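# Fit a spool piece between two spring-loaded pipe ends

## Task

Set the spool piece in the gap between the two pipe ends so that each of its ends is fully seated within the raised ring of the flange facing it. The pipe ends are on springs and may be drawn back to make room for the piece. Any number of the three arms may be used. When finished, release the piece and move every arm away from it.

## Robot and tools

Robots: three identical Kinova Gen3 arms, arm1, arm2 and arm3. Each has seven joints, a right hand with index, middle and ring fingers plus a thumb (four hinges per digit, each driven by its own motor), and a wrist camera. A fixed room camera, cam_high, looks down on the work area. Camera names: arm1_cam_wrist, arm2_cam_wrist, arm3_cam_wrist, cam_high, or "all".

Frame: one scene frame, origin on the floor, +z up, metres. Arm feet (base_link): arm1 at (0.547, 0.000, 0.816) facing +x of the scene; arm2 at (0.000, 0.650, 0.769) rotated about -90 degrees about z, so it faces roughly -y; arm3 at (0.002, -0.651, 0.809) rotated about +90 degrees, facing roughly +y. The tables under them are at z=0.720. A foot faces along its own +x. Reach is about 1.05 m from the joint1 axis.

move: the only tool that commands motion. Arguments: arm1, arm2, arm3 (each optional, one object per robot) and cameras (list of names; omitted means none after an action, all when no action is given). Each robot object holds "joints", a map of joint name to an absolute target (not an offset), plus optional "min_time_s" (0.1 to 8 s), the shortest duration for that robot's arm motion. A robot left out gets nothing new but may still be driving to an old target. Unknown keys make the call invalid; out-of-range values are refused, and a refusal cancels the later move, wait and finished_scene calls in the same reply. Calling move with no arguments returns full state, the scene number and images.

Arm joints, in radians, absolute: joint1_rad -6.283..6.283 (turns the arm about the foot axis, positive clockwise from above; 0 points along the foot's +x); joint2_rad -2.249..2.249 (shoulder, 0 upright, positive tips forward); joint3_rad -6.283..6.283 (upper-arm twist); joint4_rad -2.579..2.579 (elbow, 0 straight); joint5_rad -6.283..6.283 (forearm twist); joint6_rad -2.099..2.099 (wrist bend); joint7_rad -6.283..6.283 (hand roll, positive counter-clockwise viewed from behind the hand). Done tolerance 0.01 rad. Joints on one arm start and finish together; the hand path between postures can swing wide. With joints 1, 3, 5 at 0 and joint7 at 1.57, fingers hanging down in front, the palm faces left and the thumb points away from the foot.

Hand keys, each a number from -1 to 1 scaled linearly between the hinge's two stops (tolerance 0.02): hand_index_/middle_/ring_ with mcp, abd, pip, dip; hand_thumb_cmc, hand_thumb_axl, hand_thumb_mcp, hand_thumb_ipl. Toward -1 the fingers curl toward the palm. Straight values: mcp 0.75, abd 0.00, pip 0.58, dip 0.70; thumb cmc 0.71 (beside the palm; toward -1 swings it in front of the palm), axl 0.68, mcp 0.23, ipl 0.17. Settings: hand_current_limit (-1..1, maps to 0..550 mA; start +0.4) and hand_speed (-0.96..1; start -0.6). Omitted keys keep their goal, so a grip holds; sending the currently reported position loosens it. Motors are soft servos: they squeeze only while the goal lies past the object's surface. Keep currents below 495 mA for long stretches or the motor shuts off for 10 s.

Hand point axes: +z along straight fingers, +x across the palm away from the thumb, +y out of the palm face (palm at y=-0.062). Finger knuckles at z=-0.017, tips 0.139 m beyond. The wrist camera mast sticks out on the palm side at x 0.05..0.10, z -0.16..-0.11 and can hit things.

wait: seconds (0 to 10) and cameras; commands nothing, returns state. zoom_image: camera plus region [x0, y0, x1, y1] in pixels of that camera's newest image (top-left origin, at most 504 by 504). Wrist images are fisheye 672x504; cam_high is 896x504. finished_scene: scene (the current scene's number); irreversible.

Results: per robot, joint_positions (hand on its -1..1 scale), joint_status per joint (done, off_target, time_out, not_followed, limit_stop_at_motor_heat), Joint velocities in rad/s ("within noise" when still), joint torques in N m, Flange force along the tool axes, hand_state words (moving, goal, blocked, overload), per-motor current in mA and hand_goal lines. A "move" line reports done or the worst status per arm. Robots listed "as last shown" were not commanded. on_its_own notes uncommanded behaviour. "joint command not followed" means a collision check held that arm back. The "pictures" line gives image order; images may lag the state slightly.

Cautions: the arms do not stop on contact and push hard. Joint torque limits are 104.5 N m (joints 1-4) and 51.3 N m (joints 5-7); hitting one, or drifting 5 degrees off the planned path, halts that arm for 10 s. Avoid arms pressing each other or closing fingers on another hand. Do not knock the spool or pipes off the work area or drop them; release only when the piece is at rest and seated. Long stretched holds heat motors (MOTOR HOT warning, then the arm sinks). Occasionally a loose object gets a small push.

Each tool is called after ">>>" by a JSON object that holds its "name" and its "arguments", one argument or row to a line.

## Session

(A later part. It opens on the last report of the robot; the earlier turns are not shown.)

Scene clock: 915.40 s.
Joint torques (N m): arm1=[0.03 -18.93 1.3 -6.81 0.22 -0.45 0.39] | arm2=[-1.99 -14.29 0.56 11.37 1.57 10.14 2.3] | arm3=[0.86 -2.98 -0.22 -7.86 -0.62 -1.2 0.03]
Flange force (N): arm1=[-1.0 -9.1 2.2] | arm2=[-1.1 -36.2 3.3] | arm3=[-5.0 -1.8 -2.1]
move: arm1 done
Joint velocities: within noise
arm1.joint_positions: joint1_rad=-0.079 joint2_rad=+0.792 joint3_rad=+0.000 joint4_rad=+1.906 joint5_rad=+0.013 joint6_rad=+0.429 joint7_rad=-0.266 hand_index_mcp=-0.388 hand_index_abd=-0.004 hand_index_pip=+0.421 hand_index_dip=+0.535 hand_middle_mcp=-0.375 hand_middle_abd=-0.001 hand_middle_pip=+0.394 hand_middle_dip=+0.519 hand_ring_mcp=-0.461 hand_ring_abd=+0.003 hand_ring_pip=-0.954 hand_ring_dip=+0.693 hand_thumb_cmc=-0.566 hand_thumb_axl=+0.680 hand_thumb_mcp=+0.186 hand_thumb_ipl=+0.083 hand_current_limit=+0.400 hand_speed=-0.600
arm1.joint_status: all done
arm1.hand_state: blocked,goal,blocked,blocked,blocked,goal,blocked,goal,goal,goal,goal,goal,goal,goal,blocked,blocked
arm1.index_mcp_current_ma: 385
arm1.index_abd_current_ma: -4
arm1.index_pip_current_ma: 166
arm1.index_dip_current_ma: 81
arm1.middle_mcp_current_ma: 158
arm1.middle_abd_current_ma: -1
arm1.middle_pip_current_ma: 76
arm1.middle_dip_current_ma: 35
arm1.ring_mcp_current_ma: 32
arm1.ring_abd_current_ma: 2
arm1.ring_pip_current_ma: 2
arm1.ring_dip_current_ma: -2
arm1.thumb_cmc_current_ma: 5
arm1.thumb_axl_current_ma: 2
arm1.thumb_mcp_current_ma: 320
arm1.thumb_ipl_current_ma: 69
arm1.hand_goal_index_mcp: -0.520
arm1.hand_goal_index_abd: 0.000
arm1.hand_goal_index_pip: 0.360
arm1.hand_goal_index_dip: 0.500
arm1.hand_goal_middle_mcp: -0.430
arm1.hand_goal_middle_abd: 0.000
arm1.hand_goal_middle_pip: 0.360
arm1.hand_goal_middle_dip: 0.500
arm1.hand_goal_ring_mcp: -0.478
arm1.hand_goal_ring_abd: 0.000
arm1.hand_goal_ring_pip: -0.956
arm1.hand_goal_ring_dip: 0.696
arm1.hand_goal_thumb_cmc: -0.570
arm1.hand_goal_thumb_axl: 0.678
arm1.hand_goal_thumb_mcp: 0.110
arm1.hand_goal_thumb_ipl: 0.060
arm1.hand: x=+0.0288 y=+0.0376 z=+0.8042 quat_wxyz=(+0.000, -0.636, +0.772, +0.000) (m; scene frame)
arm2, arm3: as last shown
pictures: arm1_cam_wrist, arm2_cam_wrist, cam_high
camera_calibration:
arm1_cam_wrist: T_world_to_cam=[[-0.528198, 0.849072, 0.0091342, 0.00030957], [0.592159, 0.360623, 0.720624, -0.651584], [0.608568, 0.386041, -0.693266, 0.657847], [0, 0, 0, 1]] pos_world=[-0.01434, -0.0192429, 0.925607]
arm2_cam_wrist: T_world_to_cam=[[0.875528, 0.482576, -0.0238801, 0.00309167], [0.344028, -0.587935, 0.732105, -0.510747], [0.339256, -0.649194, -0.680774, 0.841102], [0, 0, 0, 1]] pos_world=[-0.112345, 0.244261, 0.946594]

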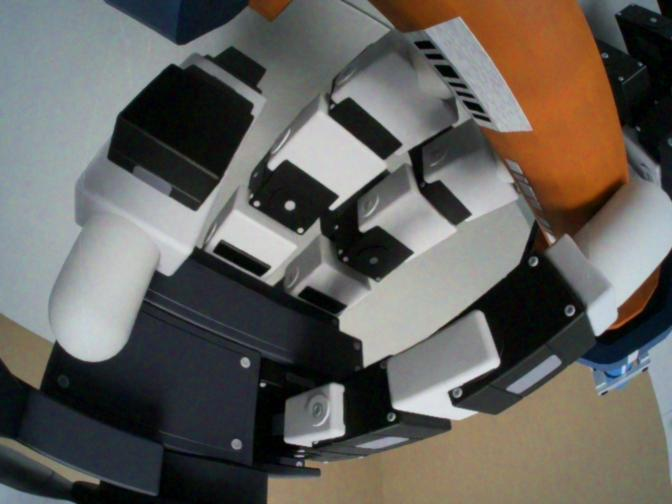

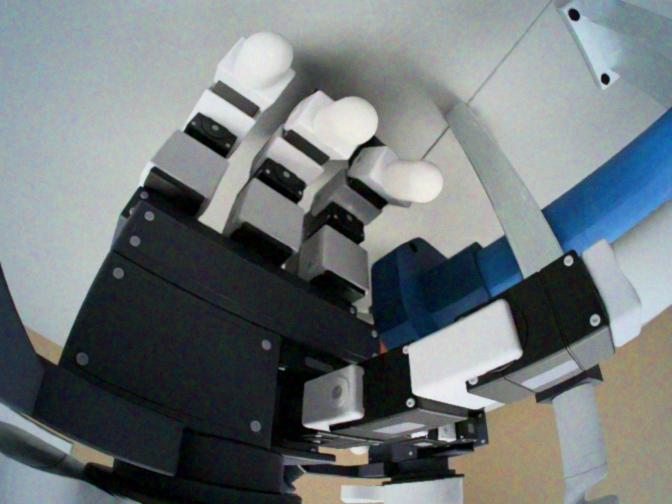

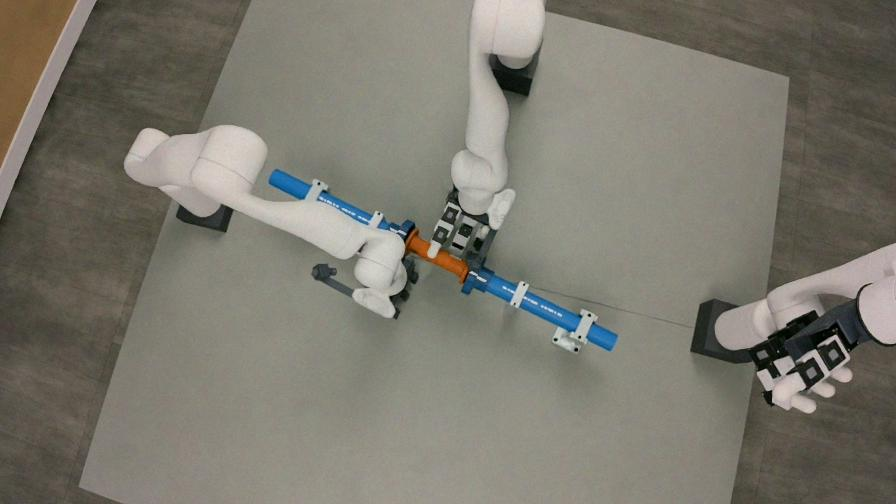

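>>> {"name": "move", "arguments": {
  "arm1": {"joints":{"joint1_rad":-0.0717,"joint2_rad":0.7925,"joint3_rad":0,"joint4_rad":1.9062,"joint5_rad":0.0131,"joint6_rad":0.4288,"joint7_rad":-0.2367},"min_time_s":1.5},
  "cameras": ["cam_high","arm1_cam_wrist"]
}}

>>> {"name": "zoom_image", "arguments": {
  "camera": "cam_high",
  "region": [396, 210, 446, 260]
}}

>>> {"name": "zoom_image", "arguments": {
  "camera": "cam_high",
  "region": [436, 236, 486, 286]
}}

>>> {"name": "zoom_image", "arguments": {
  "camera": "arm1_cam_wrist",
  "region": [500, 150, 672, 400]
}}

>>> {"name": "zoom_image", "arguments": {
  "camera": "arm1_cam_wrist",
  "region": [80, 0, 330, 120]
}}

Scene clock: 941.43 s.
Joint torques (N m): arm1=[0.05 -19.01 1.23 -6.88 0.19 -0.46 0.38] | arm2=[-1.96 -14.24 0.62 11.41 1.61 10.12 2.34] | arm3=[0.85 -3 -0.1 -7.87 -0.6 -1.25 0.05]
Flange force (N): arm1=[-0.7 -9.3 2.4] | arm2=[-1.2 -36.3 3.2] | arm3=[-5.1 -1.3 -2.3]
move: arm1 done
Joint velocities: within noise
arm1.joint_positions: joint1_rad=-0.072 joint2_rad=+0.792 joint3_rad=+0.000 joint4_rad=+1.906 joint5_rad=+0.013 joint6_rad=+0.429 joint7_rad=-0.237 hand_index_mcp=-0.388 hand_index_abd=-0.004 hand_index_pip=+0.421 hand_index_dip=+0.535 hand_middle_mcp=-0.375 hand_middle_abd=-0.001 hand_middle_pip=+0.394 hand_middle_dip=+0.519 hand_ring_mcp=-0.461 hand_ring_abd=+0.003 hand_ring_pip=-0.954 hand_ring_dip=+0.693 hand_thumb_cmc=-0.566 hand_thumb_axl=+0.680 hand_thumb_mcp=+0.186 hand_thumb_ipl=+0.083 hand_current_limit=+0.400 hand_speed=-0.600
arm1.joint_status: all done
arm1.hand_state: blocked,goal,blocked,blocked,blocked,goal,blocked,goal,goal,goal,goal,goal,goal,goal,blocked,blocked
arm1.index_mcp_current_ma: 385
arm1.index_abd_current_ma: -4
arm1.index_pip_current_ma: 166
arm1.index_dip_current_ma: 81
arm1.middle_mcp_current_ma: 158
arm1.middle_abd_current_ma: -1
arm1.middle_pip_current_ma: 76
arm1.middle_dip_current_ma: 35
arm1.ring_mcp_current_ma: 32
arm1.ring_abd_current_ma: 2
arm1.ring_pip_current_ma: 2
arm1.ring_dip_current_ma: -2
arm1.thumb_cmc_current_ma: 5
arm1.thumb_axl_current_ma: 2
arm1.thumb_mcp_current_ma: 320
arm1.thumb_ipl_current_ma: 69
arm1.hand_goal_index_mcp: -0.520
arm1.hand_goal_index_abd: 0.000
arm1.hand_goal_index_pip: 0.360
arm1.hand_goal_index_dip: 0.500
arm1.hand_goal_middle_mcp: -0.430
arm1.hand_goal_middle_abd: 0.000
arm1.hand_goal_middle_pip: 0.360
arm1.hand_goal_middle_dip: 0.500
arm1.hand_goal_ring_mcp: -0.478
arm1.hand_goal_ring_abd: 0.000
arm1.hand_goal_ring_pip: -0.956
arm1.hand_goal_ring_dip: 0.696
arm1.hand_goal_thumb_cmc: -0.570
arm1.hand_goal_thumb_axl: 0.678
arm1.hand_goal_thumb_mcp: 0.110
arm1.hand_goal_thumb_ipl: 0.060
arm1.hand: x=+0.0278 y=+0.0390 z=+0.8041 quat_wxyz=(+0.000, -0.644, +0.765, +0.000) (m; scene frame)
arm2.joint_positions: joint1_rad=+0.161 joint2_rad=+0.822 joint3_rad=+0.000 joint4_rad=+1.530 joint5_rad=+0.000 joint6_rad=+0.796 joint7_rad=+3.072 hand_index_mcp=+0.753 hand_index_abd=+0.000 hand_index_pip=-0.728 hand_index_dip=-0.027 hand_middle_mcp=+0.753 hand_middle_abd=+0.000 hand_middle_pip=-0.730 hand_middle_dip=-0.027 hand_ring_mcp=+0.755 hand_ring_abd=+0.002 hand_ring_pip=-0.729 hand_ring_dip=-0.027 hand_thumb_cmc=-0.572 hand_thumb_axl=+0.677 hand_thumb_mcp=+0.223 hand_thumb_ipl=+0.168 hand_current_limit=+0.400 hand_speed=-0.600
arm2.joint_status: not commanded
arm2.hand_state: goal,goal,goal,goal,goal,goal,goal,goal,goal,goal,goal,goal,goal,goal,goal,goal
arm2.index_mcp_current_ma: -1
arm2.index_abd_current_ma: 0
arm2.index_pip_current_ma: 16
arm2.index_dip_current_ma: 5
arm2.middle_mcp_current_ma: -1
arm2.middle_abd_current_ma: 0
arm2.middle_pip_current_ma: 12
arm2.middle_dip_current_ma: 6
arm2.ring_mcp_current_ma: 2
arm2.ring_abd_current_ma: 2
arm2.ring_pip_current_ma: 13
arm2.ring_dip_current_ma: 4
arm2.thumb_cmc_current_ma: -3
arm2.thumb_axl_current_ma: -1
arm2.thumb_mcp_current_ma: -6
arm2.thumb_ipl_current_ma: 0
arm2.hand_goal_index_mcp: 0.754
arm2.hand_goal_index_abd: 0.000
arm2.hand_goal_index_pip: -0.736
arm2.hand_goal_index_dip: -0.030
arm2.hand_goal_middle_mcp: 0.754
arm2.hand_goal_middle_abd: 0.000
arm2.hand_goal_middle_pip: -0.736
arm2.hand_goal_middle_dip: -0.030
arm2.hand_goal_ring_mcp: 0.754
arm2.hand_goal_ring_abd: 0.000
arm2.hand_goal_ring_pip: -0.736
arm2.hand_goal_ring_dip: -0.030
arm2.hand_goal_thumb_cmc: -0.570
arm2.hand_goal_thumb_axl: 0.678
arm2.hand_goal_thumb_mcp: 0.226
arm2.hand_goal_thumb_ipl: 0.168
arm2.hand: x=-0.0597 y=+0.2077 z=+0.8214 quat_wxyz=(-0.002, +0.106, +0.994, +0.000) (m; scene frame)
arm3: as last shown
pictures: arm1_cam_wrist, cam_high
camera_calibration:
arm1_cam_wrist: T_world_to_cam=[[-0.547262, 0.83691, 0.00930267, -0.00052909], [0.583963, 0.373848, 0.720572, -0.651677], [0.599576, 0.399774, -0.693317, 0.657596], [0, 0, 0, 1]] pos_world=[-0.0140129, -0.0188184, 0.925508]

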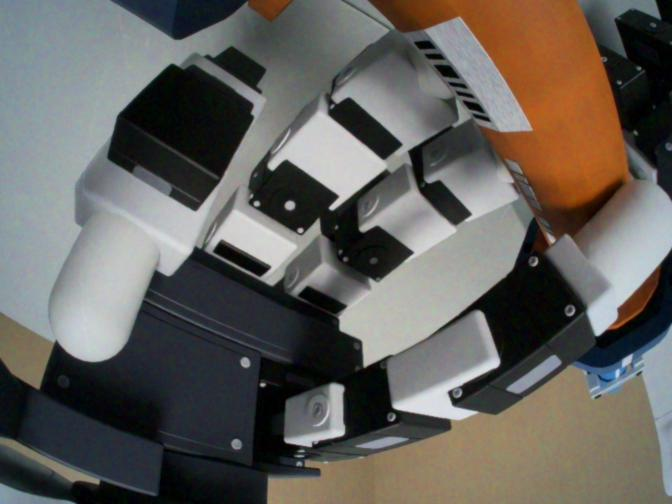

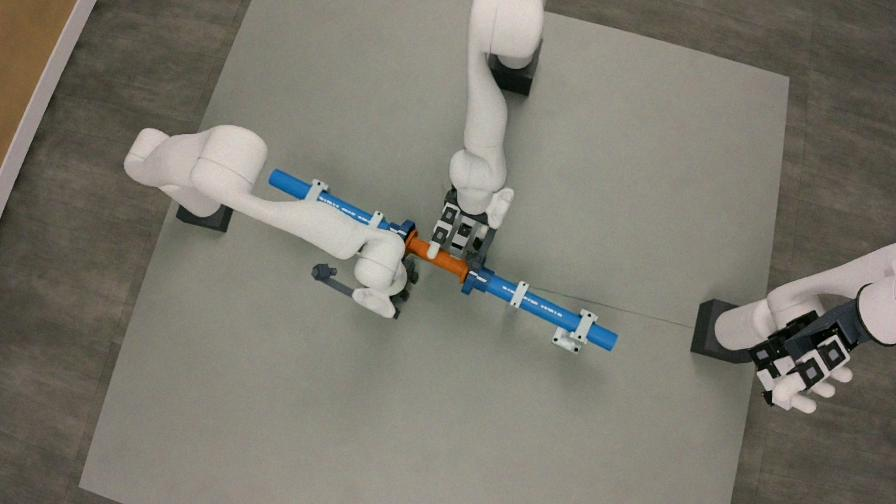

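Scaled by 10.080 from the camera's 896x504 image, which has a finer 1280x720 frame.

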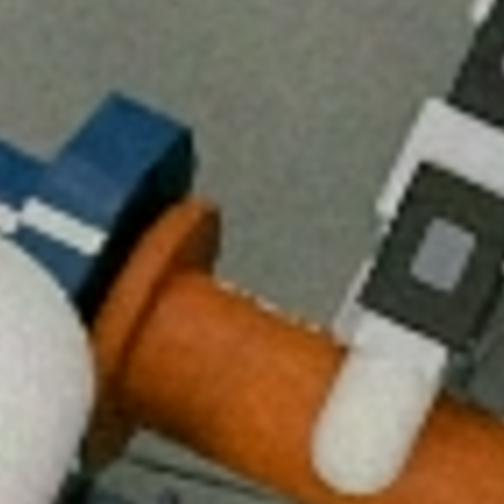

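Scaled by 10.080 from the camera's 896x504 image, which has a finer 1280x720 frame.

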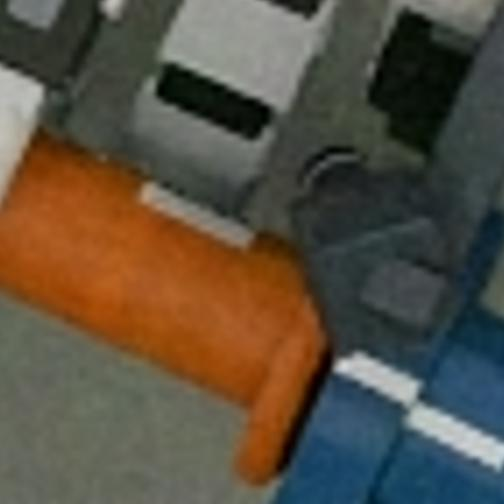

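Scaled by 2.016 from the camera's 672x504 image, which has a finer 960x720 frame.

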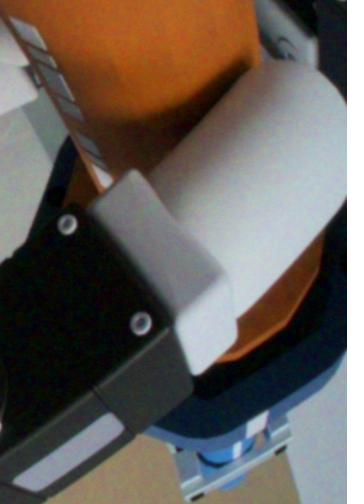

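Scaled by 2.016 from the camera's 672x504 image, which has a finer 960x720 frame.

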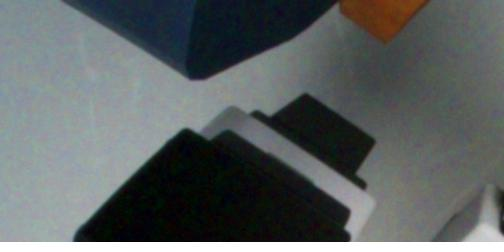

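>>> {"name": "zoom_image", "arguments": {
  "camera": "arm1_cam_wrist",
  "region": [572, 230, 672, 390]
}}

>>> {"name": "zoom_image", "arguments": {
  "camera": "arm1_cam_wrist",
  "region": [502, 170, 602, 300]
}}

Scaled by 3.150 from the camera's 672x504 image, which has a finer 960x720 frame.

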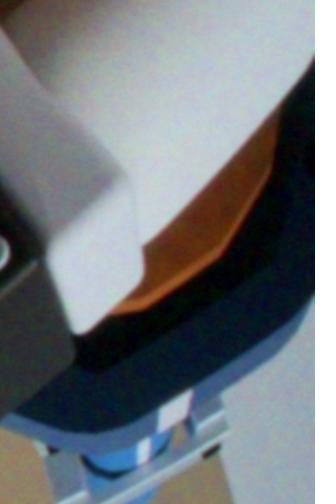

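Scaled by 3.877 from the camera's 672x504 image, which has a finer 960x720 frame.

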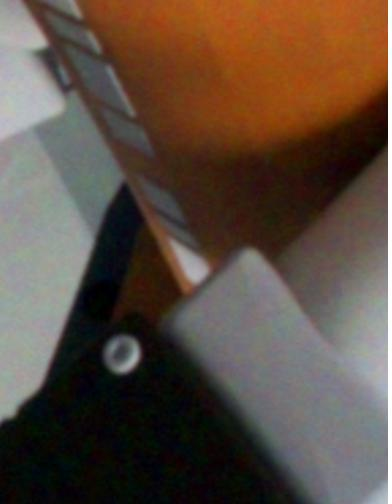

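>>> {"name": "move", "arguments": {
  "arm1": {"joints":{"joint1_rad":-0.0709,"joint2_rad":0.7837,"joint3_rad":0,"joint4_rad":1.9015,"joint5_rad":0.0128,"joint6_rad":0.4424,"joint7_rad":-0.2354},"min_time_s":1},
  "cameras": ["cam_high","arm1_cam_wrist"]
}}

>>> {"name": "zoom_image", "arguments": {
  "camera": "arm1_cam_wrist",
  "region": [572, 230, 672, 390]
}}

>>> {"name": "zoom_image", "arguments": {
  "camera": "arm1_cam_wrist",
  "region": [502, 170, 602, 300]
}}

>>> {"name": "zoom_image", "arguments": {
  "camera": "arm1_cam_wrist",
  "region": [80, 0, 330, 120]
}}

Scene clock: 973.13 s.
Joint torques (N m): arm1=[0 -18.94 1.26 -6.95 0.23 -0.45 0.37] | arm2=[-2.07 -14.23 0.54 11.42 1.58 10.1 2.27] | arm3=[0.8 -3.02 -0.12 -7.89 -0.63 -1.21 0.04]
Flange force (N): arm1=[-0.8 -9.2 2.4] | arm2=[-0.9 -36.4 3.1] | arm3=[-5.1 -1.4 -2.1]
move: arm1 done
Joint velocities: within noise
arm1.joint_positions: joint1_rad=-0.071 joint2_rad=+0.784 joint3_rad=+0.000 joint4_rad=+1.902 joint5_rad=+0.013 joint6_rad=+0.442 joint7_rad=-0.235 hand_index_mcp=-0.388 hand_index_abd=-0.004 hand_index_pip=+0.421 hand_index_dip=+0.535 hand_middle_mcp=-0.375 hand_middle_abd=-0.001 hand_middle_pip=+0.394 hand_middle_dip=+0.519 hand_ring_mcp=-0.461 hand_ring_abd=+0.003 hand_ring_pip=-0.954 hand_ring_dip=+0.693 hand_thumb_cmc=-0.566 hand_thumb_axl=+0.680 hand_thumb_mcp=+0.186 hand_thumb_ipl=+0.083 hand_current_limit=+0.400 hand_speed=-0.600
arm1.joint_status: all done
arm1.hand_state: blocked,goal,blocked,blocked,blocked,goal,blocked,goal,goal,goal,goal,goal,goal,goal,blocked,blocked
arm1.index_mcp_current_ma: 385
arm1.index_abd_current_ma: -4
arm1.index_pip_current_ma: 166
arm1.index_dip_current_ma: 81
arm1.middle_mcp_current_ma: 158
arm1.middle_abd_current_ma: -1
arm1.middle_pip_current_ma: 76
arm1.middle_dip_current_ma: 35
arm1.ring_mcp_current_ma: 32
arm1.ring_abd_current_ma: 2
arm1.ring_pip_current_ma: 2
arm1.ring_dip_current_ma: -2
arm1.thumb_cmc_current_ma: 5
arm1.thumb_axl_current_ma: 2
arm1.thumb_mcp_current_ma: 320
arm1.thumb_ipl_current_ma: 69
arm1.hand_goal_index_mcp: -0.520
arm1.hand_goal_index_abd: 0.000
arm1.hand_goal_index_pip: 0.360
arm1.hand_goal_index_dip: 0.500
arm1.hand_goal_middle_mcp: -0.430
arm1.hand_goal_middle_abd: 0.000
arm1.hand_goal_middle_pip: 0.360
arm1.hand_goal_middle_dip: 0.500
arm1.hand_goal_ring_mcp: -0.478
arm1.hand_goal_ring_abd: 0.000
arm1.hand_goal_ring_pip: -0.956
arm1.hand_goal_ring_dip: 0.696
arm1.hand_goal_thumb_cmc: -0.570
arm1.hand_goal_thumb_axl: 0.678
arm1.hand_goal_thumb_mcp: 0.110
arm1.hand_goal_thumb_ipl: 0.060
arm1.hand: x=+0.0266 y=+0.0393 z=+0.8086 quat_wxyz=(+0.000, -0.644, +0.765, +0.000) (m; scene frame)
arm2, arm3: as last shown
pictures: arm1_cam_wrist, cam_high
camera_calibration:
arm1_cam_wrist: T_world_to_cam=[[-0.547475, 0.836772, 0.00920302, -0.00139034], [0.583706, 0.373974, 0.720716, -0.654392], [0.599633, 0.399945, -0.69317, 0.661112], [0, 0, 0, 1]] pos_world=[-0.0152132, -0.0185193, 0.929907]

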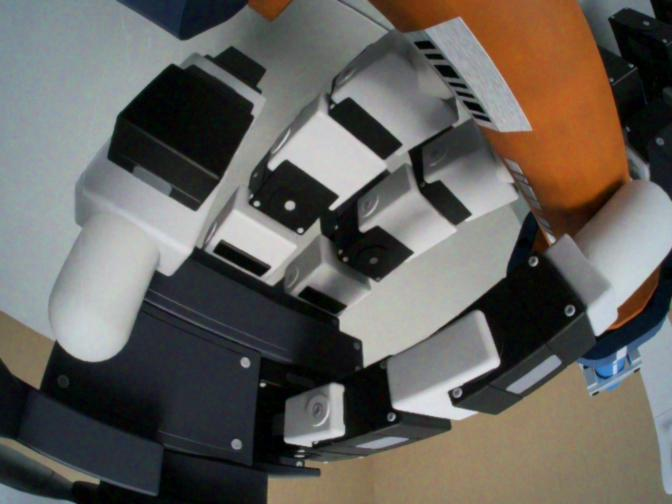

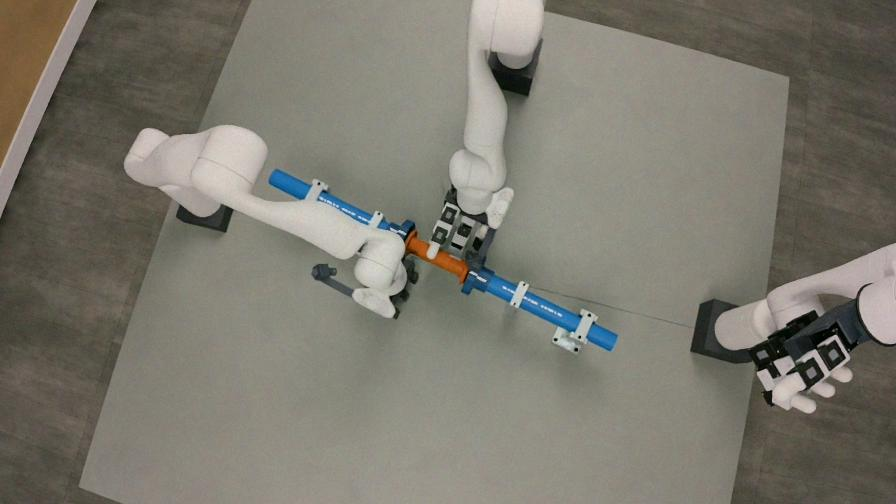

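Scaled by 3.150 from the camera's 672x504 image, which has a finer 960x720 frame.

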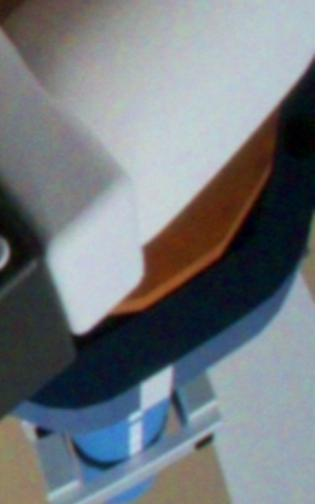

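Scaled by 3.877 from the camera's 672x504 image, which has a finer 960x720 frame.

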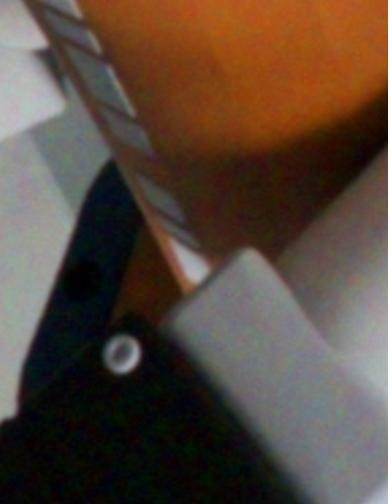

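Scaled by 2.016 from the camera's 672x504 image, which has a finer 960x720 frame.

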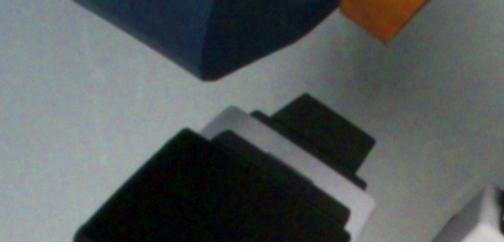

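>>> {"name": "move", "arguments": {
  "arm1": {"joints":{"joint1_rad":-0.0998,"joint2_rad":0.7990,"joint3_rad":0,"joint4_rad":1.8914,"joint5_rad":0.1280,"joint6_rad":0.4538,"joint7_rad":-0.3683},"min_time_s":2},
  "cameras": ["cam_high","arm1_cam_wrist"]
}}

>>> {"name": "zoom_image", "arguments": {
  "camera": "arm1_cam_wrist",
  "region": [572, 230, 672, 390]
}}

>>> {"name": "zoom_image", "arguments": {
  "camera": "arm1_cam_wrist",
  "region": [80, 0, 330, 120]
}}

>>> {"name": "zoom_image", "arguments": {
  "camera": "cam_high",
  "region": [396, 206, 486, 286]
}}

Scene clock: 995.97 s.
Joint torques (N m): arm1=[0.04 -19.14 1.38 -6.94 0.27 -0.33 0.34] | arm2=[-2.1 -14.22 0.56 11.41 1.63 10.14 2.31] | arm3=[0.8 -3.01 -0.1 -7.8 -0.62 -1.2 0.02]
Flange force (N): arm1=[-0.8 -9.4 2.5] | arm2=[-0.9 -36.3 3.2] | arm3=[-5.2 -1.4 -2.4]
move: arm1 done
Joint velocities: within noise
arm1.joint_positions: joint1_rad=-0.100 joint2_rad=+0.799 joint3_rad=+0.000 joint4_rad=+1.891 joint5_rad=+0.128 joint6_rad=+0.454 joint7_rad=-0.368 hand_index_mcp=-0.388 hand_index_abd=-0.004 hand_index_pip=+0.421 hand_index_dip=+0.535 hand_middle_mcp=-0.375 hand_middle_abd=-0.001 hand_middle_pip=+0.394 hand_middle_dip=+0.519 hand_ring_mcp=-0.461 hand_ring_abd=+0.003 hand_ring_pip=-0.954 hand_ring_dip=+0.693 hand_thumb_cmc=-0.566 hand_thumb_axl=+0.680 hand_thumb_mcp=+0.186 hand_thumb_ipl=+0.083 hand_current_limit=+0.400 hand_speed=-0.600
arm1.joint_status: all done
arm1.hand_state: blocked,goal,blocked,blocked,blocked,goal,blocked,goal,goal,goal,goal,goal,goal,goal,blocked,blocked
arm1.index_mcp_current_ma: 385
arm1.index_abd_current_ma: -4
arm1.index_pip_current_ma: 166
arm1.index_dip_current_ma: 81
arm1.middle_mcp_current_ma: 158
arm1.middle_abd_current_ma: -1
arm1.middle_pip_current_ma: 76
arm1.middle_dip_current_ma: 35
arm1.ring_mcp_current_ma: 32
arm1.ring_abd_current_ma: 2
arm1.ring_pip_current_ma: 2
arm1.ring_dip_current_ma: -2
arm1.thumb_cmc_current_ma: 5
arm1.thumb_axl_current_ma: 2
arm1.thumb_mcp_current_ma: 320
arm1.thumb_ipl_current_ma: 69
arm1.hand_goal_index_mcp: -0.520
arm1.hand_goal_index_abd: 0.000
arm1.hand_goal_index_pip: 0.360
arm1.hand_goal_index_dip: 0.500
arm1.hand_goal_middle_mcp: -0.430
arm1.hand_goal_middle_abd: 0.000
arm1.hand_goal_middle_pip: 0.360
arm1.hand_goal_middle_dip: 0.500
arm1.hand_goal_ring_mcp: -0.478
arm1.hand_goal_ring_abd: 0.000
arm1.hand_goal_ring_pip: -0.956
arm1.hand_goal_ring_dip: 0.696
arm1.hand_goal_thumb_cmc: -0.570
arm1.hand_goal_thumb_axl: 0.678
arm1.hand_goal_thumb_mcp: 0.110
arm1.hand_goal_thumb_ipl: 0.060
arm1.hand: x=+0.0265 y=+0.0417 z=+0.8049 quat_wxyz=(+0.020, -0.644, +0.764, +0.016) (m; scene frame)
arm2: as last shown
arm3.joint_positions: joint1_rad=-0.643 joint2_rad=-0.379 joint3_rad=-0.038 joint4_rad=+1.318 joint5_rad=-0.095 joint6_rad=+1.901 joint7_rad=+1.595 hand_index_mcp=+0.753 hand_index_abd=+0.000 hand_index_pip=-0.728 hand_index_dip=-0.026 hand_middle_mcp=+0.753 hand_middle_abd=+0.000 hand_middle_pip=-0.729 hand_middle_dip=-0.027 hand_ring_mcp=+0.757 hand_ring_abd=+0.000 hand_ring_pip=-0.730 hand_ring_dip=-0.027 hand_thumb_cmc=+0.714 hand_thumb_axl=+0.677 hand_thumb_mcp=+0.224 hand_thumb_ipl=+0.168 hand_current_limit=+0.400 hand_speed=-0.600
arm3.joint_status: not commanded
arm3.hand_state: goal,goal,goal,goal,goal,goal,goal,goal,goal,goal,goal,goal,goal,goal,goal,goal
arm3.index_mcp_current_ma: 0
arm3.index_abd_current_ma: 0
arm3.index_pip_current_ma: 7
arm3.index_dip_current_ma: 2
arm3.middle_mcp_current_ma: 0
arm3.middle_abd_current_ma: 0
arm3.middle_pip_current_ma: 6
arm3.middle_dip_current_ma: 2
arm3.ring_mcp_current_ma: 2
arm3.ring_abd_current_ma: 0
arm3.ring_pip_current_ma: 5
arm3.ring_dip_current_ma: 2
arm3.thumb_cmc_current_ma: 0
arm3.thumb_axl_current_ma: 0
arm3.thumb_mcp_current_ma: -2
arm3.thumb_ipl_current_ma: 0
arm3.hand_goal_index_mcp: 0.754
arm3.hand_goal_index_abd: 0.000
arm3.hand_goal_index_pip: -0.736
arm3.hand_goal_index_dip: -0.030
arm3.hand_goal_middle_mcp: 0.754
arm3.hand_goal_middle_abd: 0.000
arm3.hand_goal_middle_pip: -0.736
arm3.hand_goal_middle_dip: -0.030
arm3.hand_goal_ring_mcp: 0.754
arm3.hand_goal_ring_abd: 0.000
arm3.hand_goal_ring_pip: -0.736
arm3.hand_goal_ring_dip: -0.030
arm3.hand_goal_thumb_cmc: 0.714
arm3.hand_goal_thumb_axl: 0.678
arm3.hand_goal_thumb_mcp: 0.226
arm3.hand_goal_thumb_ipl: 0.168
arm3.hand: x=-0.1942 y=-0.5449 z=+1.3944 quat_wxyz=(+0.036, -0.900, +0.408, +0.148) (m; scene frame)
pictures: arm1_cam_wrist, cam_high
camera_calibration:
arm1_cam_wrist: T_world_to_cam=[[-0.547648, 0.83539, 0.0469551, -0.03382], [0.577155, 0.336538, 0.744066, -0.669615], [0.605783, 0.434587, -0.666454, 0.63453], [0, 0, 0, 1]] pos_world=[-0.0164372, -0.0221547, 0.922711]

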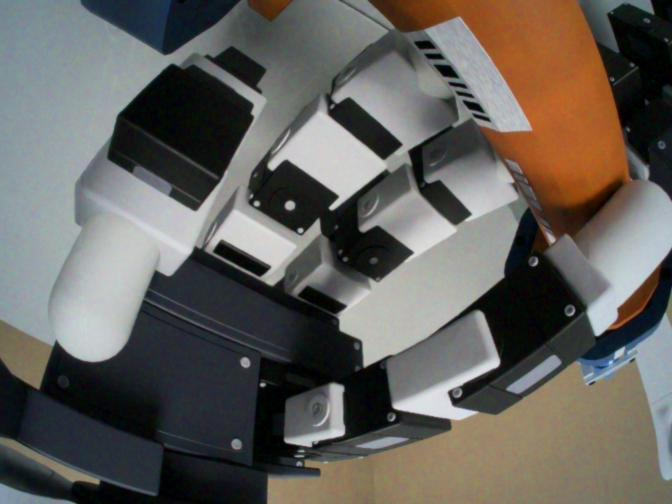

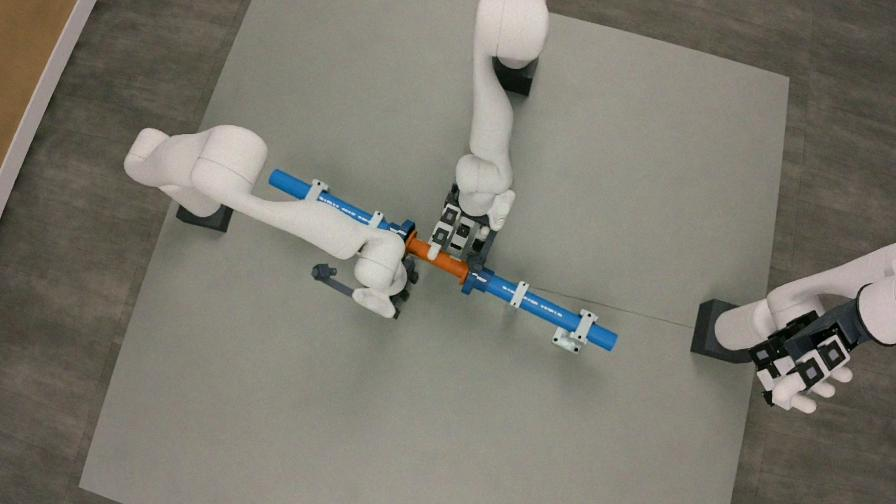

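Scaled by 3.150 from the camera's 672x504 image, which has a finer 960x720 frame.

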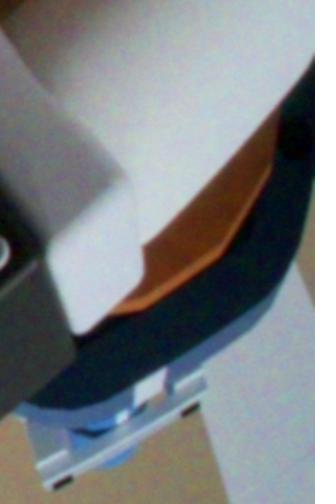

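Scaled by 2.016 from the camera's 672x504 image, which has a finer 960x720 frame.

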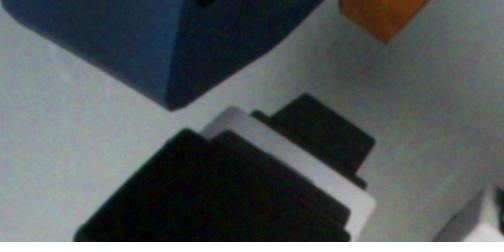

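Scaled by 5.600 from the camera's 896x504 image, which has a finer 1280x720 frame.

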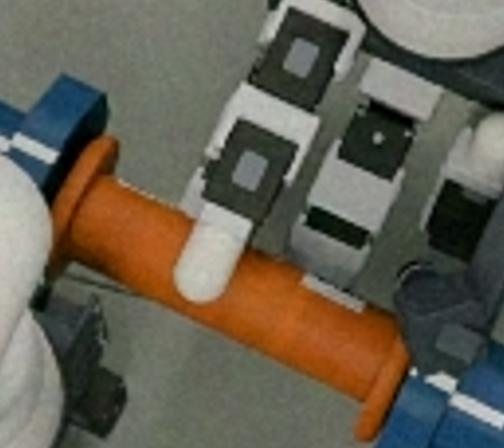

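>>> {"name": "zoom_image", "arguments": {
  "camera": "cam_high",
  "region": [396, 210, 446, 260]
}}

>>> {"name": "zoom_image", "arguments": {
  "camera": "cam_high",
  "region": [436, 236, 486, 286]
}}

>>> {"name": "zoom_image", "arguments": {
  "camera": "cam_high",
  "region": [466, 256, 616, 346]
}}

Scaled by 10.080 from the camera's 896x504 image, which has a finer 1280x720 frame.

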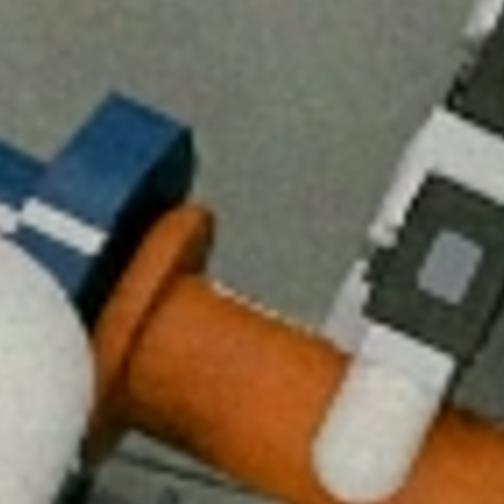

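Scaled by 10.080 from the camera's 896x504 image, which has a finer 1280x720 frame.

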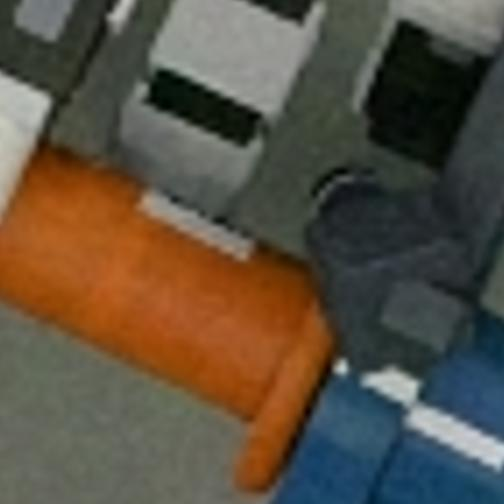

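Scaled by 3.360 from the camera's 896x504 image, which has a finer 1280x720 frame.

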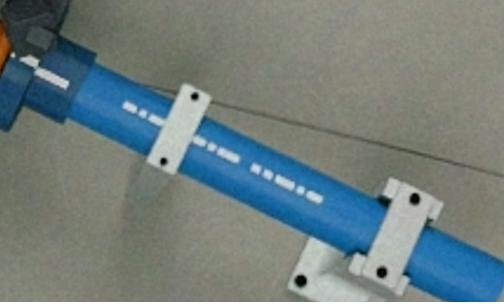

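>>> {"name": "move", "arguments": {
  "arm1": {"joints":{"joint1_rad":-0.1064,"joint2_rad":0.7997,"joint3_rad":0,"joint4_rad":1.8890,"joint5_rad":0.1280,"joint6_rad":0.4555,"joint7_rad":-0.3749},"min_time_s":1},
  "cameras": ["cam_high"]
}}

>>> {"name": "zoom_image", "arguments": {
  "camera": "cam_high",
  "region": [436, 236, 486, 286]
}}

>>> {"name": "move", "arguments": {
  "arm1": {"joints":{"joint1_rad":-0.1130,"joint2_rad":0.8004,"joint3_rad":0,"joint4_rad":1.8866,"joint5_rad":0.1280,"joint6_rad":0.4572,"joint7_rad":-0.3815},"min_time_s":1},
  "cameras": ["cam_high","arm1_cam_wrist"]
}}

>>> {"name": "zoom_image", "arguments": {
  "camera": "cam_high",
  "region": [436, 236, 486, 286]
}}

>>> {"name": "zoom_image", "arguments": {
  "camera": "cam_high",
  "region": [396, 210, 446, 260]
}}

Scene clock: 1010.70 s.
Joint torques (N m): arm1=[0.09 -19.09 1.36 -7 0.3 -0.35 0.37] | arm2=[-2.04 -14.15 0.56 11.4 1.55 10.15 2.31] | arm3=[0.87 -3 -0.11 -7.85 -0.62 -1.22 0.03]
Flange force (N): arm1=[-0.8 -9.7 2.3] | arm2=[-1.0 -36.1 3.1] | arm3=[-5.1 -1.4 -2.2]
move: arm1 done
Joint velocities: within noise
arm1.joint_positions: joint1_rad=-0.106 joint2_rad=+0.800 joint3_rad=+0.000 joint4_rad=+1.889 joint5_rad=+0.128 joint6_rad=+0.455 joint7_rad=-0.375 hand_index_mcp=-0.388 hand_index_abd=-0.004 hand_index_pip=+0.421 hand_index_dip=+0.535 hand_middle_mcp=-0.375 hand_middle_abd=-0.001 hand_middle_pip=+0.394 hand_middle_dip=+0.519 hand_ring_mcp=-0.461 hand_ring_abd=+0.003 hand_ring_pip=-0.954 hand_ring_dip=+0.693 hand_thumb_cmc=-0.566 hand_thumb_axl=+0.680 hand_thumb_mcp=+0.186 hand_thumb_ipl=+0.083 hand_current_limit=+0.400 hand_speed=-0.600
arm1.joint_status: all done
arm1.hand_state: blocked,goal,blocked,blocked,blocked,goal,blocked,goal,goal,goal,goal,goal,goal,goal,blocked,blocked
arm1.index_mcp_current_ma: 385
arm1.index_abd_current_ma: -4
arm1.index_pip_current_ma: 166
arm1.index_dip_current_ma: 81
arm1.middle_mcp_current_ma: 158
arm1.middle_abd_current_ma: -1
arm1.middle_pip_current_ma: 76
arm1.middle_dip_current_ma: 35
arm1.ring_mcp_current_ma: 32
arm1.ring_abd_current_ma: 2
arm1.ring_pip_current_ma: 2
arm1.ring_dip_current_ma: -2
arm1.thumb_cmc_current_ma: 5
arm1.thumb_axl_current_ma: 2
arm1.thumb_mcp_current_ma: 320
arm1.thumb_ipl_current_ma: 69
arm1.hand_goal_index_mcp: -0.520
arm1.hand_goal_index_abd: 0.000
arm1.hand_goal_index_pip: 0.360
arm1.hand_goal_index_dip: 0.500
arm1.hand_goal_middle_mcp: -0.430
arm1.hand_goal_middle_abd: 0.000
arm1.hand_goal_middle_pip: 0.360
arm1.hand_goal_middle_dip: 0.500
arm1.hand_goal_ring_mcp: -0.478
arm1.hand_goal_ring_abd: 0.000
arm1.hand_goal_ring_pip: -0.956
arm1.hand_goal_ring_dip: 0.696
arm1.hand_goal_thumb_cmc: -0.570
arm1.hand_goal_thumb_axl: 0.678
arm1.hand_goal_thumb_mcp: 0.110
arm1.hand_goal_thumb_ipl: 0.060
arm1.hand: x=+0.0257 y=+0.0388 z=+0.8049 quat_wxyz=(+0.020, -0.644, +0.764, +0.017) (m; scene frame)
arm2, arm3: as last shown
pictures: cam_high

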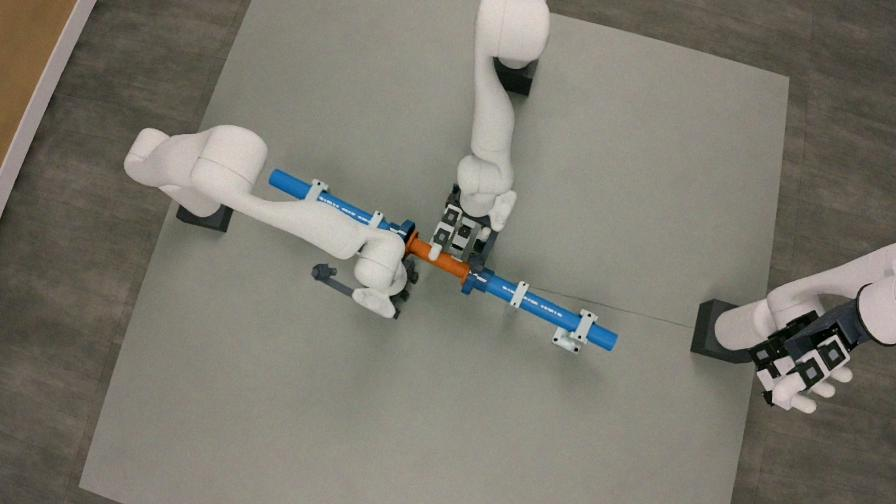

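Scaled by 10.080 from the camera's 896x504 image, which has a finer 1280x720 frame.

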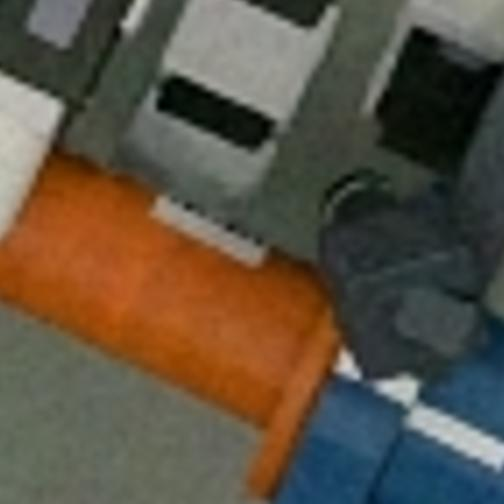

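Scene clock: 1012.00 s.
Joint torques (N m): arm1=[-0.45 -19.47 0.88 -7.25 0.36 -0.53 0.49] | arm2=[-2.01 -14.23 0.57 11.42 1.59 10.16 2.31] | arm3=[0.89 -3 -0.15 -7.76 -0.6 -1.18 0.02]
Flange force (N): arm1=[-1.7 -9.5 2.8] | arm2=[-1.1 -36.3 3.2] | arm3=[-5.3 -1.6 -2.5]
move: arm1 done
Joint velocities: within noise
arm1.joint_positions: joint1_rad=-0.113 joint2_rad=+0.800 joint3_rad=+0.000 joint4_rad=+1.887 joint5_rad=+0.128 joint6_rad=+0.457 joint7_rad=-0.381 hand_index_mcp=-0.388 hand_index_abd=-0.001 hand_index_pip=+0.421 hand_index_dip=+0.535 hand_middle_mcp=-0.373 hand_middle_abd=+0.002 hand_middle_pip=+0.394 hand_middle_dip=+0.519 hand_ring_mcp=-0.461 hand_ring_abd=+0.003 hand_ring_pip=-0.954 hand_ring_dip=+0.693 hand_thumb_cmc=-0.565 hand_thumb_axl=+0.680 hand_thumb_mcp=+0.185 hand_thumb_ipl=+0.083 hand_current_limit=+0.400 hand_speed=-0.600
arm1.joint_status: all done
arm1.hand_state: blocked,goal,blocked,blocked,blocked,goal,blocked,goal,goal,goal,goal,goal,goal,goal,blocked,blocked
arm1.index_mcp_current_ma: 385
arm1.index_abd_current_ma: 0
arm1.index_pip_current_ma: 166
arm1.index_dip_current_ma: 81
arm1.middle_mcp_current_ma: 168
arm1.middle_abd_current_ma: 1
arm1.middle_pip_current_ma: 76
arm1.middle_dip_current_ma: 35
arm1.ring_mcp_current_ma: 32
arm1.ring_abd_current_ma: 2
arm1.ring_pip_current_ma: 2
arm1.ring_dip_current_ma: -2
arm1.thumb_cmc_current_ma: 5
arm1.thumb_axl_current_ma: 2
arm1.thumb_mcp_current_ma: 314
arm1.thumb_ipl_current_ma: 69
arm1.hand_goal_index_mcp: -0.520
arm1.hand_goal_index_abd: 0.000
arm1.hand_goal_index_pip: 0.360
arm1.hand_goal_index_dip: 0.500
arm1.hand_goal_middle_mcp: -0.430
arm1.hand_goal_middle_abd: 0.000
arm1.hand_goal_middle_pip: 0.360
arm1.hand_goal_middle_dip: 0.500
arm1.hand_goal_ring_mcp: -0.478
arm1.hand_goal_ring_abd: 0.000
arm1.hand_goal_ring_pip: -0.956
arm1.hand_goal_ring_dip: 0.696
arm1.hand_goal_thumb_cmc: -0.570
arm1.hand_goal_thumb_axl: 0.678
arm1.hand_goal_thumb_mcp: 0.110
arm1.hand_goal_thumb_ipl: 0.060
arm1.hand: x=+0.0251 y=+0.0359 z=+0.8050 quat_wxyz=(+0.020, -0.644, +0.764, +0.017) (m; scene frame)
arm2, arm3: as last shown
pictures: arm1_cam_wrist, cam_high
camera_calibration:
arm1_cam_wrist: T_world_to_cam=[[-0.547529, 0.835429, 0.0476418, -0.0302964], [0.577756, 0.336241, 0.743734, -0.666664], [0.605318, 0.434741, -0.666776, 0.63837], [0, 0, 0, 1]] pos_world=[-0.0178354, -0.0280553, 0.922913]

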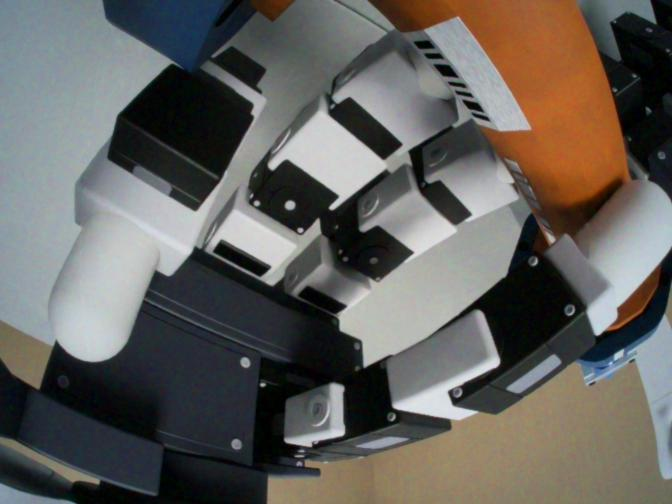

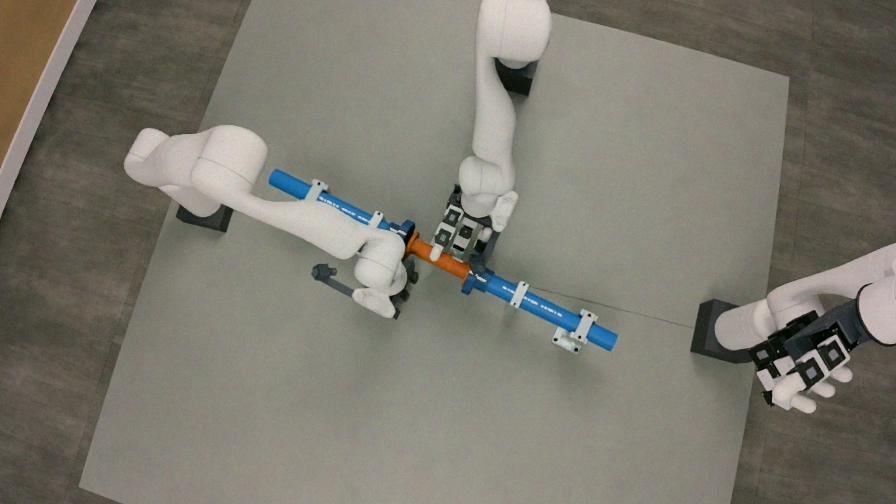

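Scaled by 10.080 from the camera's 896x504 image, which has a finer 1280x720 frame.

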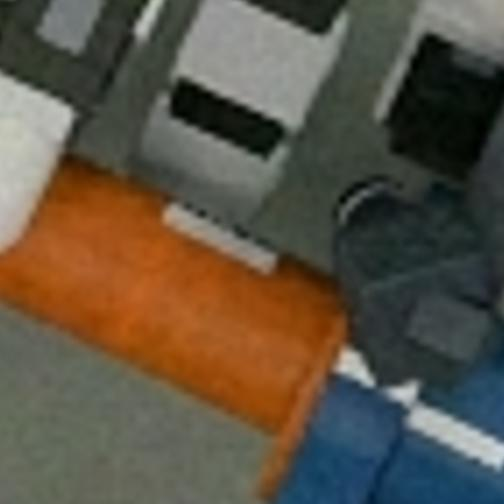

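Scaled by 10.080 from the camera's 896x504 image, which has a finer 1280x720 frame.

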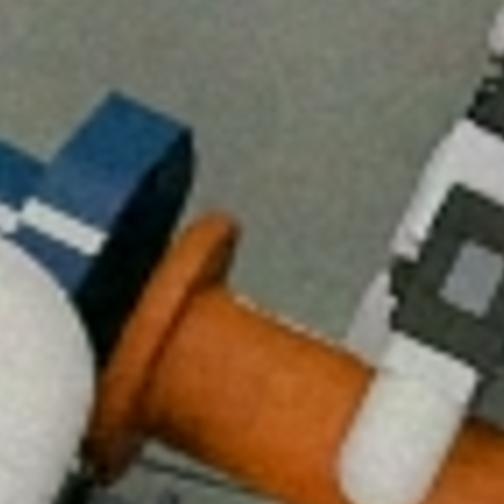

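>>> {"name": "move", "arguments": {
  "arm1": {"joints":{"joint1_rad":-0.1174,"joint2_rad":0.8009,"joint3_rad":0,"joint4_rad":1.8850,"joint5_rad":0.1280,"joint6_rad":0.4583,"joint7_rad":-0.3859},"min_time_s":1},
  "cameras": ["cam_high"]
}}

>>> {"name": "zoom_image", "arguments": {
  "camera": "cam_high",
  "region": [436, 236, 486, 286]
}}

Scene clock: 1016.20 s.
Joint torques (N m): arm1=[-1.09 -19.97 0.31 -7.56 0.4 -0.68 0.69] | arm2=[-2 -14.24 0.53 11.38 1.56 10.12 2.34] | arm3=[0.85 -2.96 -0.16 -7.88 -0.65 -1.2 0.05]
Flange force (N): arm1=[-2.7 -9.5 3.7] | arm2=[-1.2 -36.2 3.2] | arm3=[-4.9 -1.5 -2.0]
move: arm1 done
Joint velocities: within noise
arm1.joint_positions: joint1_rad=-0.117 joint2_rad=+0.801 joint3_rad=+0.000 joint4_rad=+1.885 joint5_rad=+0.128 joint6_rad=+0.458 joint7_rad=-0.386 hand_index_mcp=-0.381 hand_index_abd=+0.007 hand_index_pip=+0.421 hand_index_dip=+0.535 hand_middle_mcp=-0.367 hand_middle_abd=+0.010 hand_middle_pip=+0.394 hand_middle_dip=+0.519 hand_ring_mcp=-0.461 hand_ring_abd=+0.003 hand_ring_pip=-0.954 hand_ring_dip=+0.693 hand_thumb_cmc=-0.560 hand_thumb_axl=+0.680 hand_thumb_mcp=+0.178 hand_thumb_ipl=+0.083 hand_current_limit=+0.400 hand_speed=-0.600
arm1.joint_status: all done
arm1.hand_state: blocked,goal,blocked,blocked,blocked,goal,blocked,goal,goal,goal,goal,goal,goal,goal,blocked,blocked
arm1.index_mcp_current_ma: 385
arm1.index_abd_current_ma: 8
arm1.index_pip_current_ma: 166
arm1.index_dip_current_ma: 81
arm1.middle_mcp_current_ma: 189
arm1.middle_abd_current_ma: 12
arm1.middle_pip_current_ma: 76
arm1.middle_dip_current_ma: 35
arm1.ring_mcp_current_ma: 32
arm1.ring_abd_current_ma: 2
arm1.ring_pip_current_ma: 2
arm1.ring_dip_current_ma: -2
arm1.thumb_cmc_current_ma: 15
arm1.thumb_axl_current_ma: 2
arm1.thumb_mcp_current_ma: 276
arm1.thumb_ipl_current_ma: 69
arm1.hand_goal_index_mcp: -0.520
arm1.hand_goal_index_abd: 0.000
arm1.hand_goal_index_pip: 0.360
arm1.hand_goal_index_dip: 0.500
arm1.hand_goal_middle_mcp: -0.430
arm1.hand_goal_middle_abd: 0.000
arm1.hand_goal_middle_pip: 0.360
arm1.hand_goal_middle_dip: 0.500
arm1.hand_goal_ring_mcp: -0.478
arm1.hand_goal_ring_abd: 0.000
arm1.hand_goal_ring_pip: -0.956
arm1.hand_goal_ring_dip: 0.696
arm1.hand_goal_thumb_cmc: -0.570
arm1.hand_goal_thumb_axl: 0.678
arm1.hand_goal_thumb_mcp: 0.110
arm1.hand_goal_thumb_ipl: 0.060
arm1.hand: x=+0.0246 y=+0.0340 z=+0.8050 quat_wxyz=(+0.020, -0.644, +0.764, +0.017) (m; scene frame)
arm2, arm3: as last shown
pictures: cam_high

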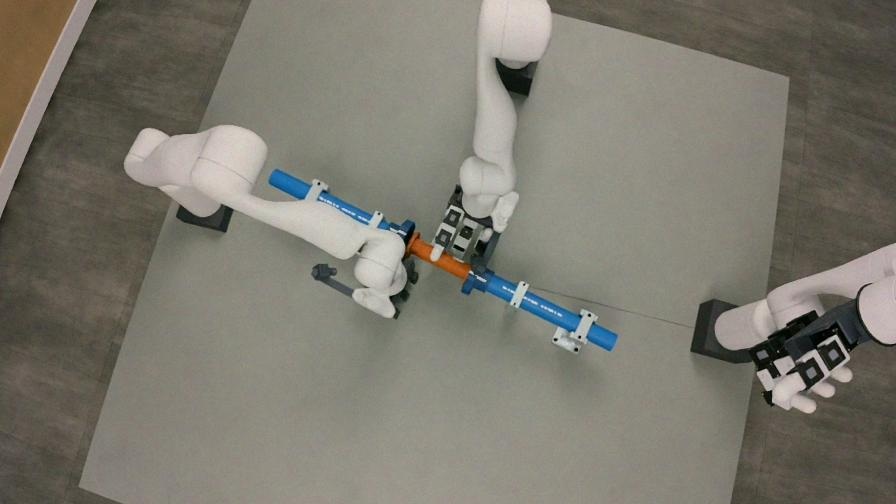

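Scaled by 10.080 from the camera's 896x504 image, which has a finer 1280x720 frame.

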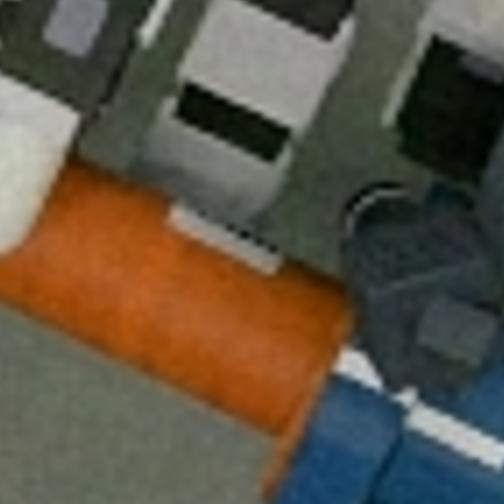

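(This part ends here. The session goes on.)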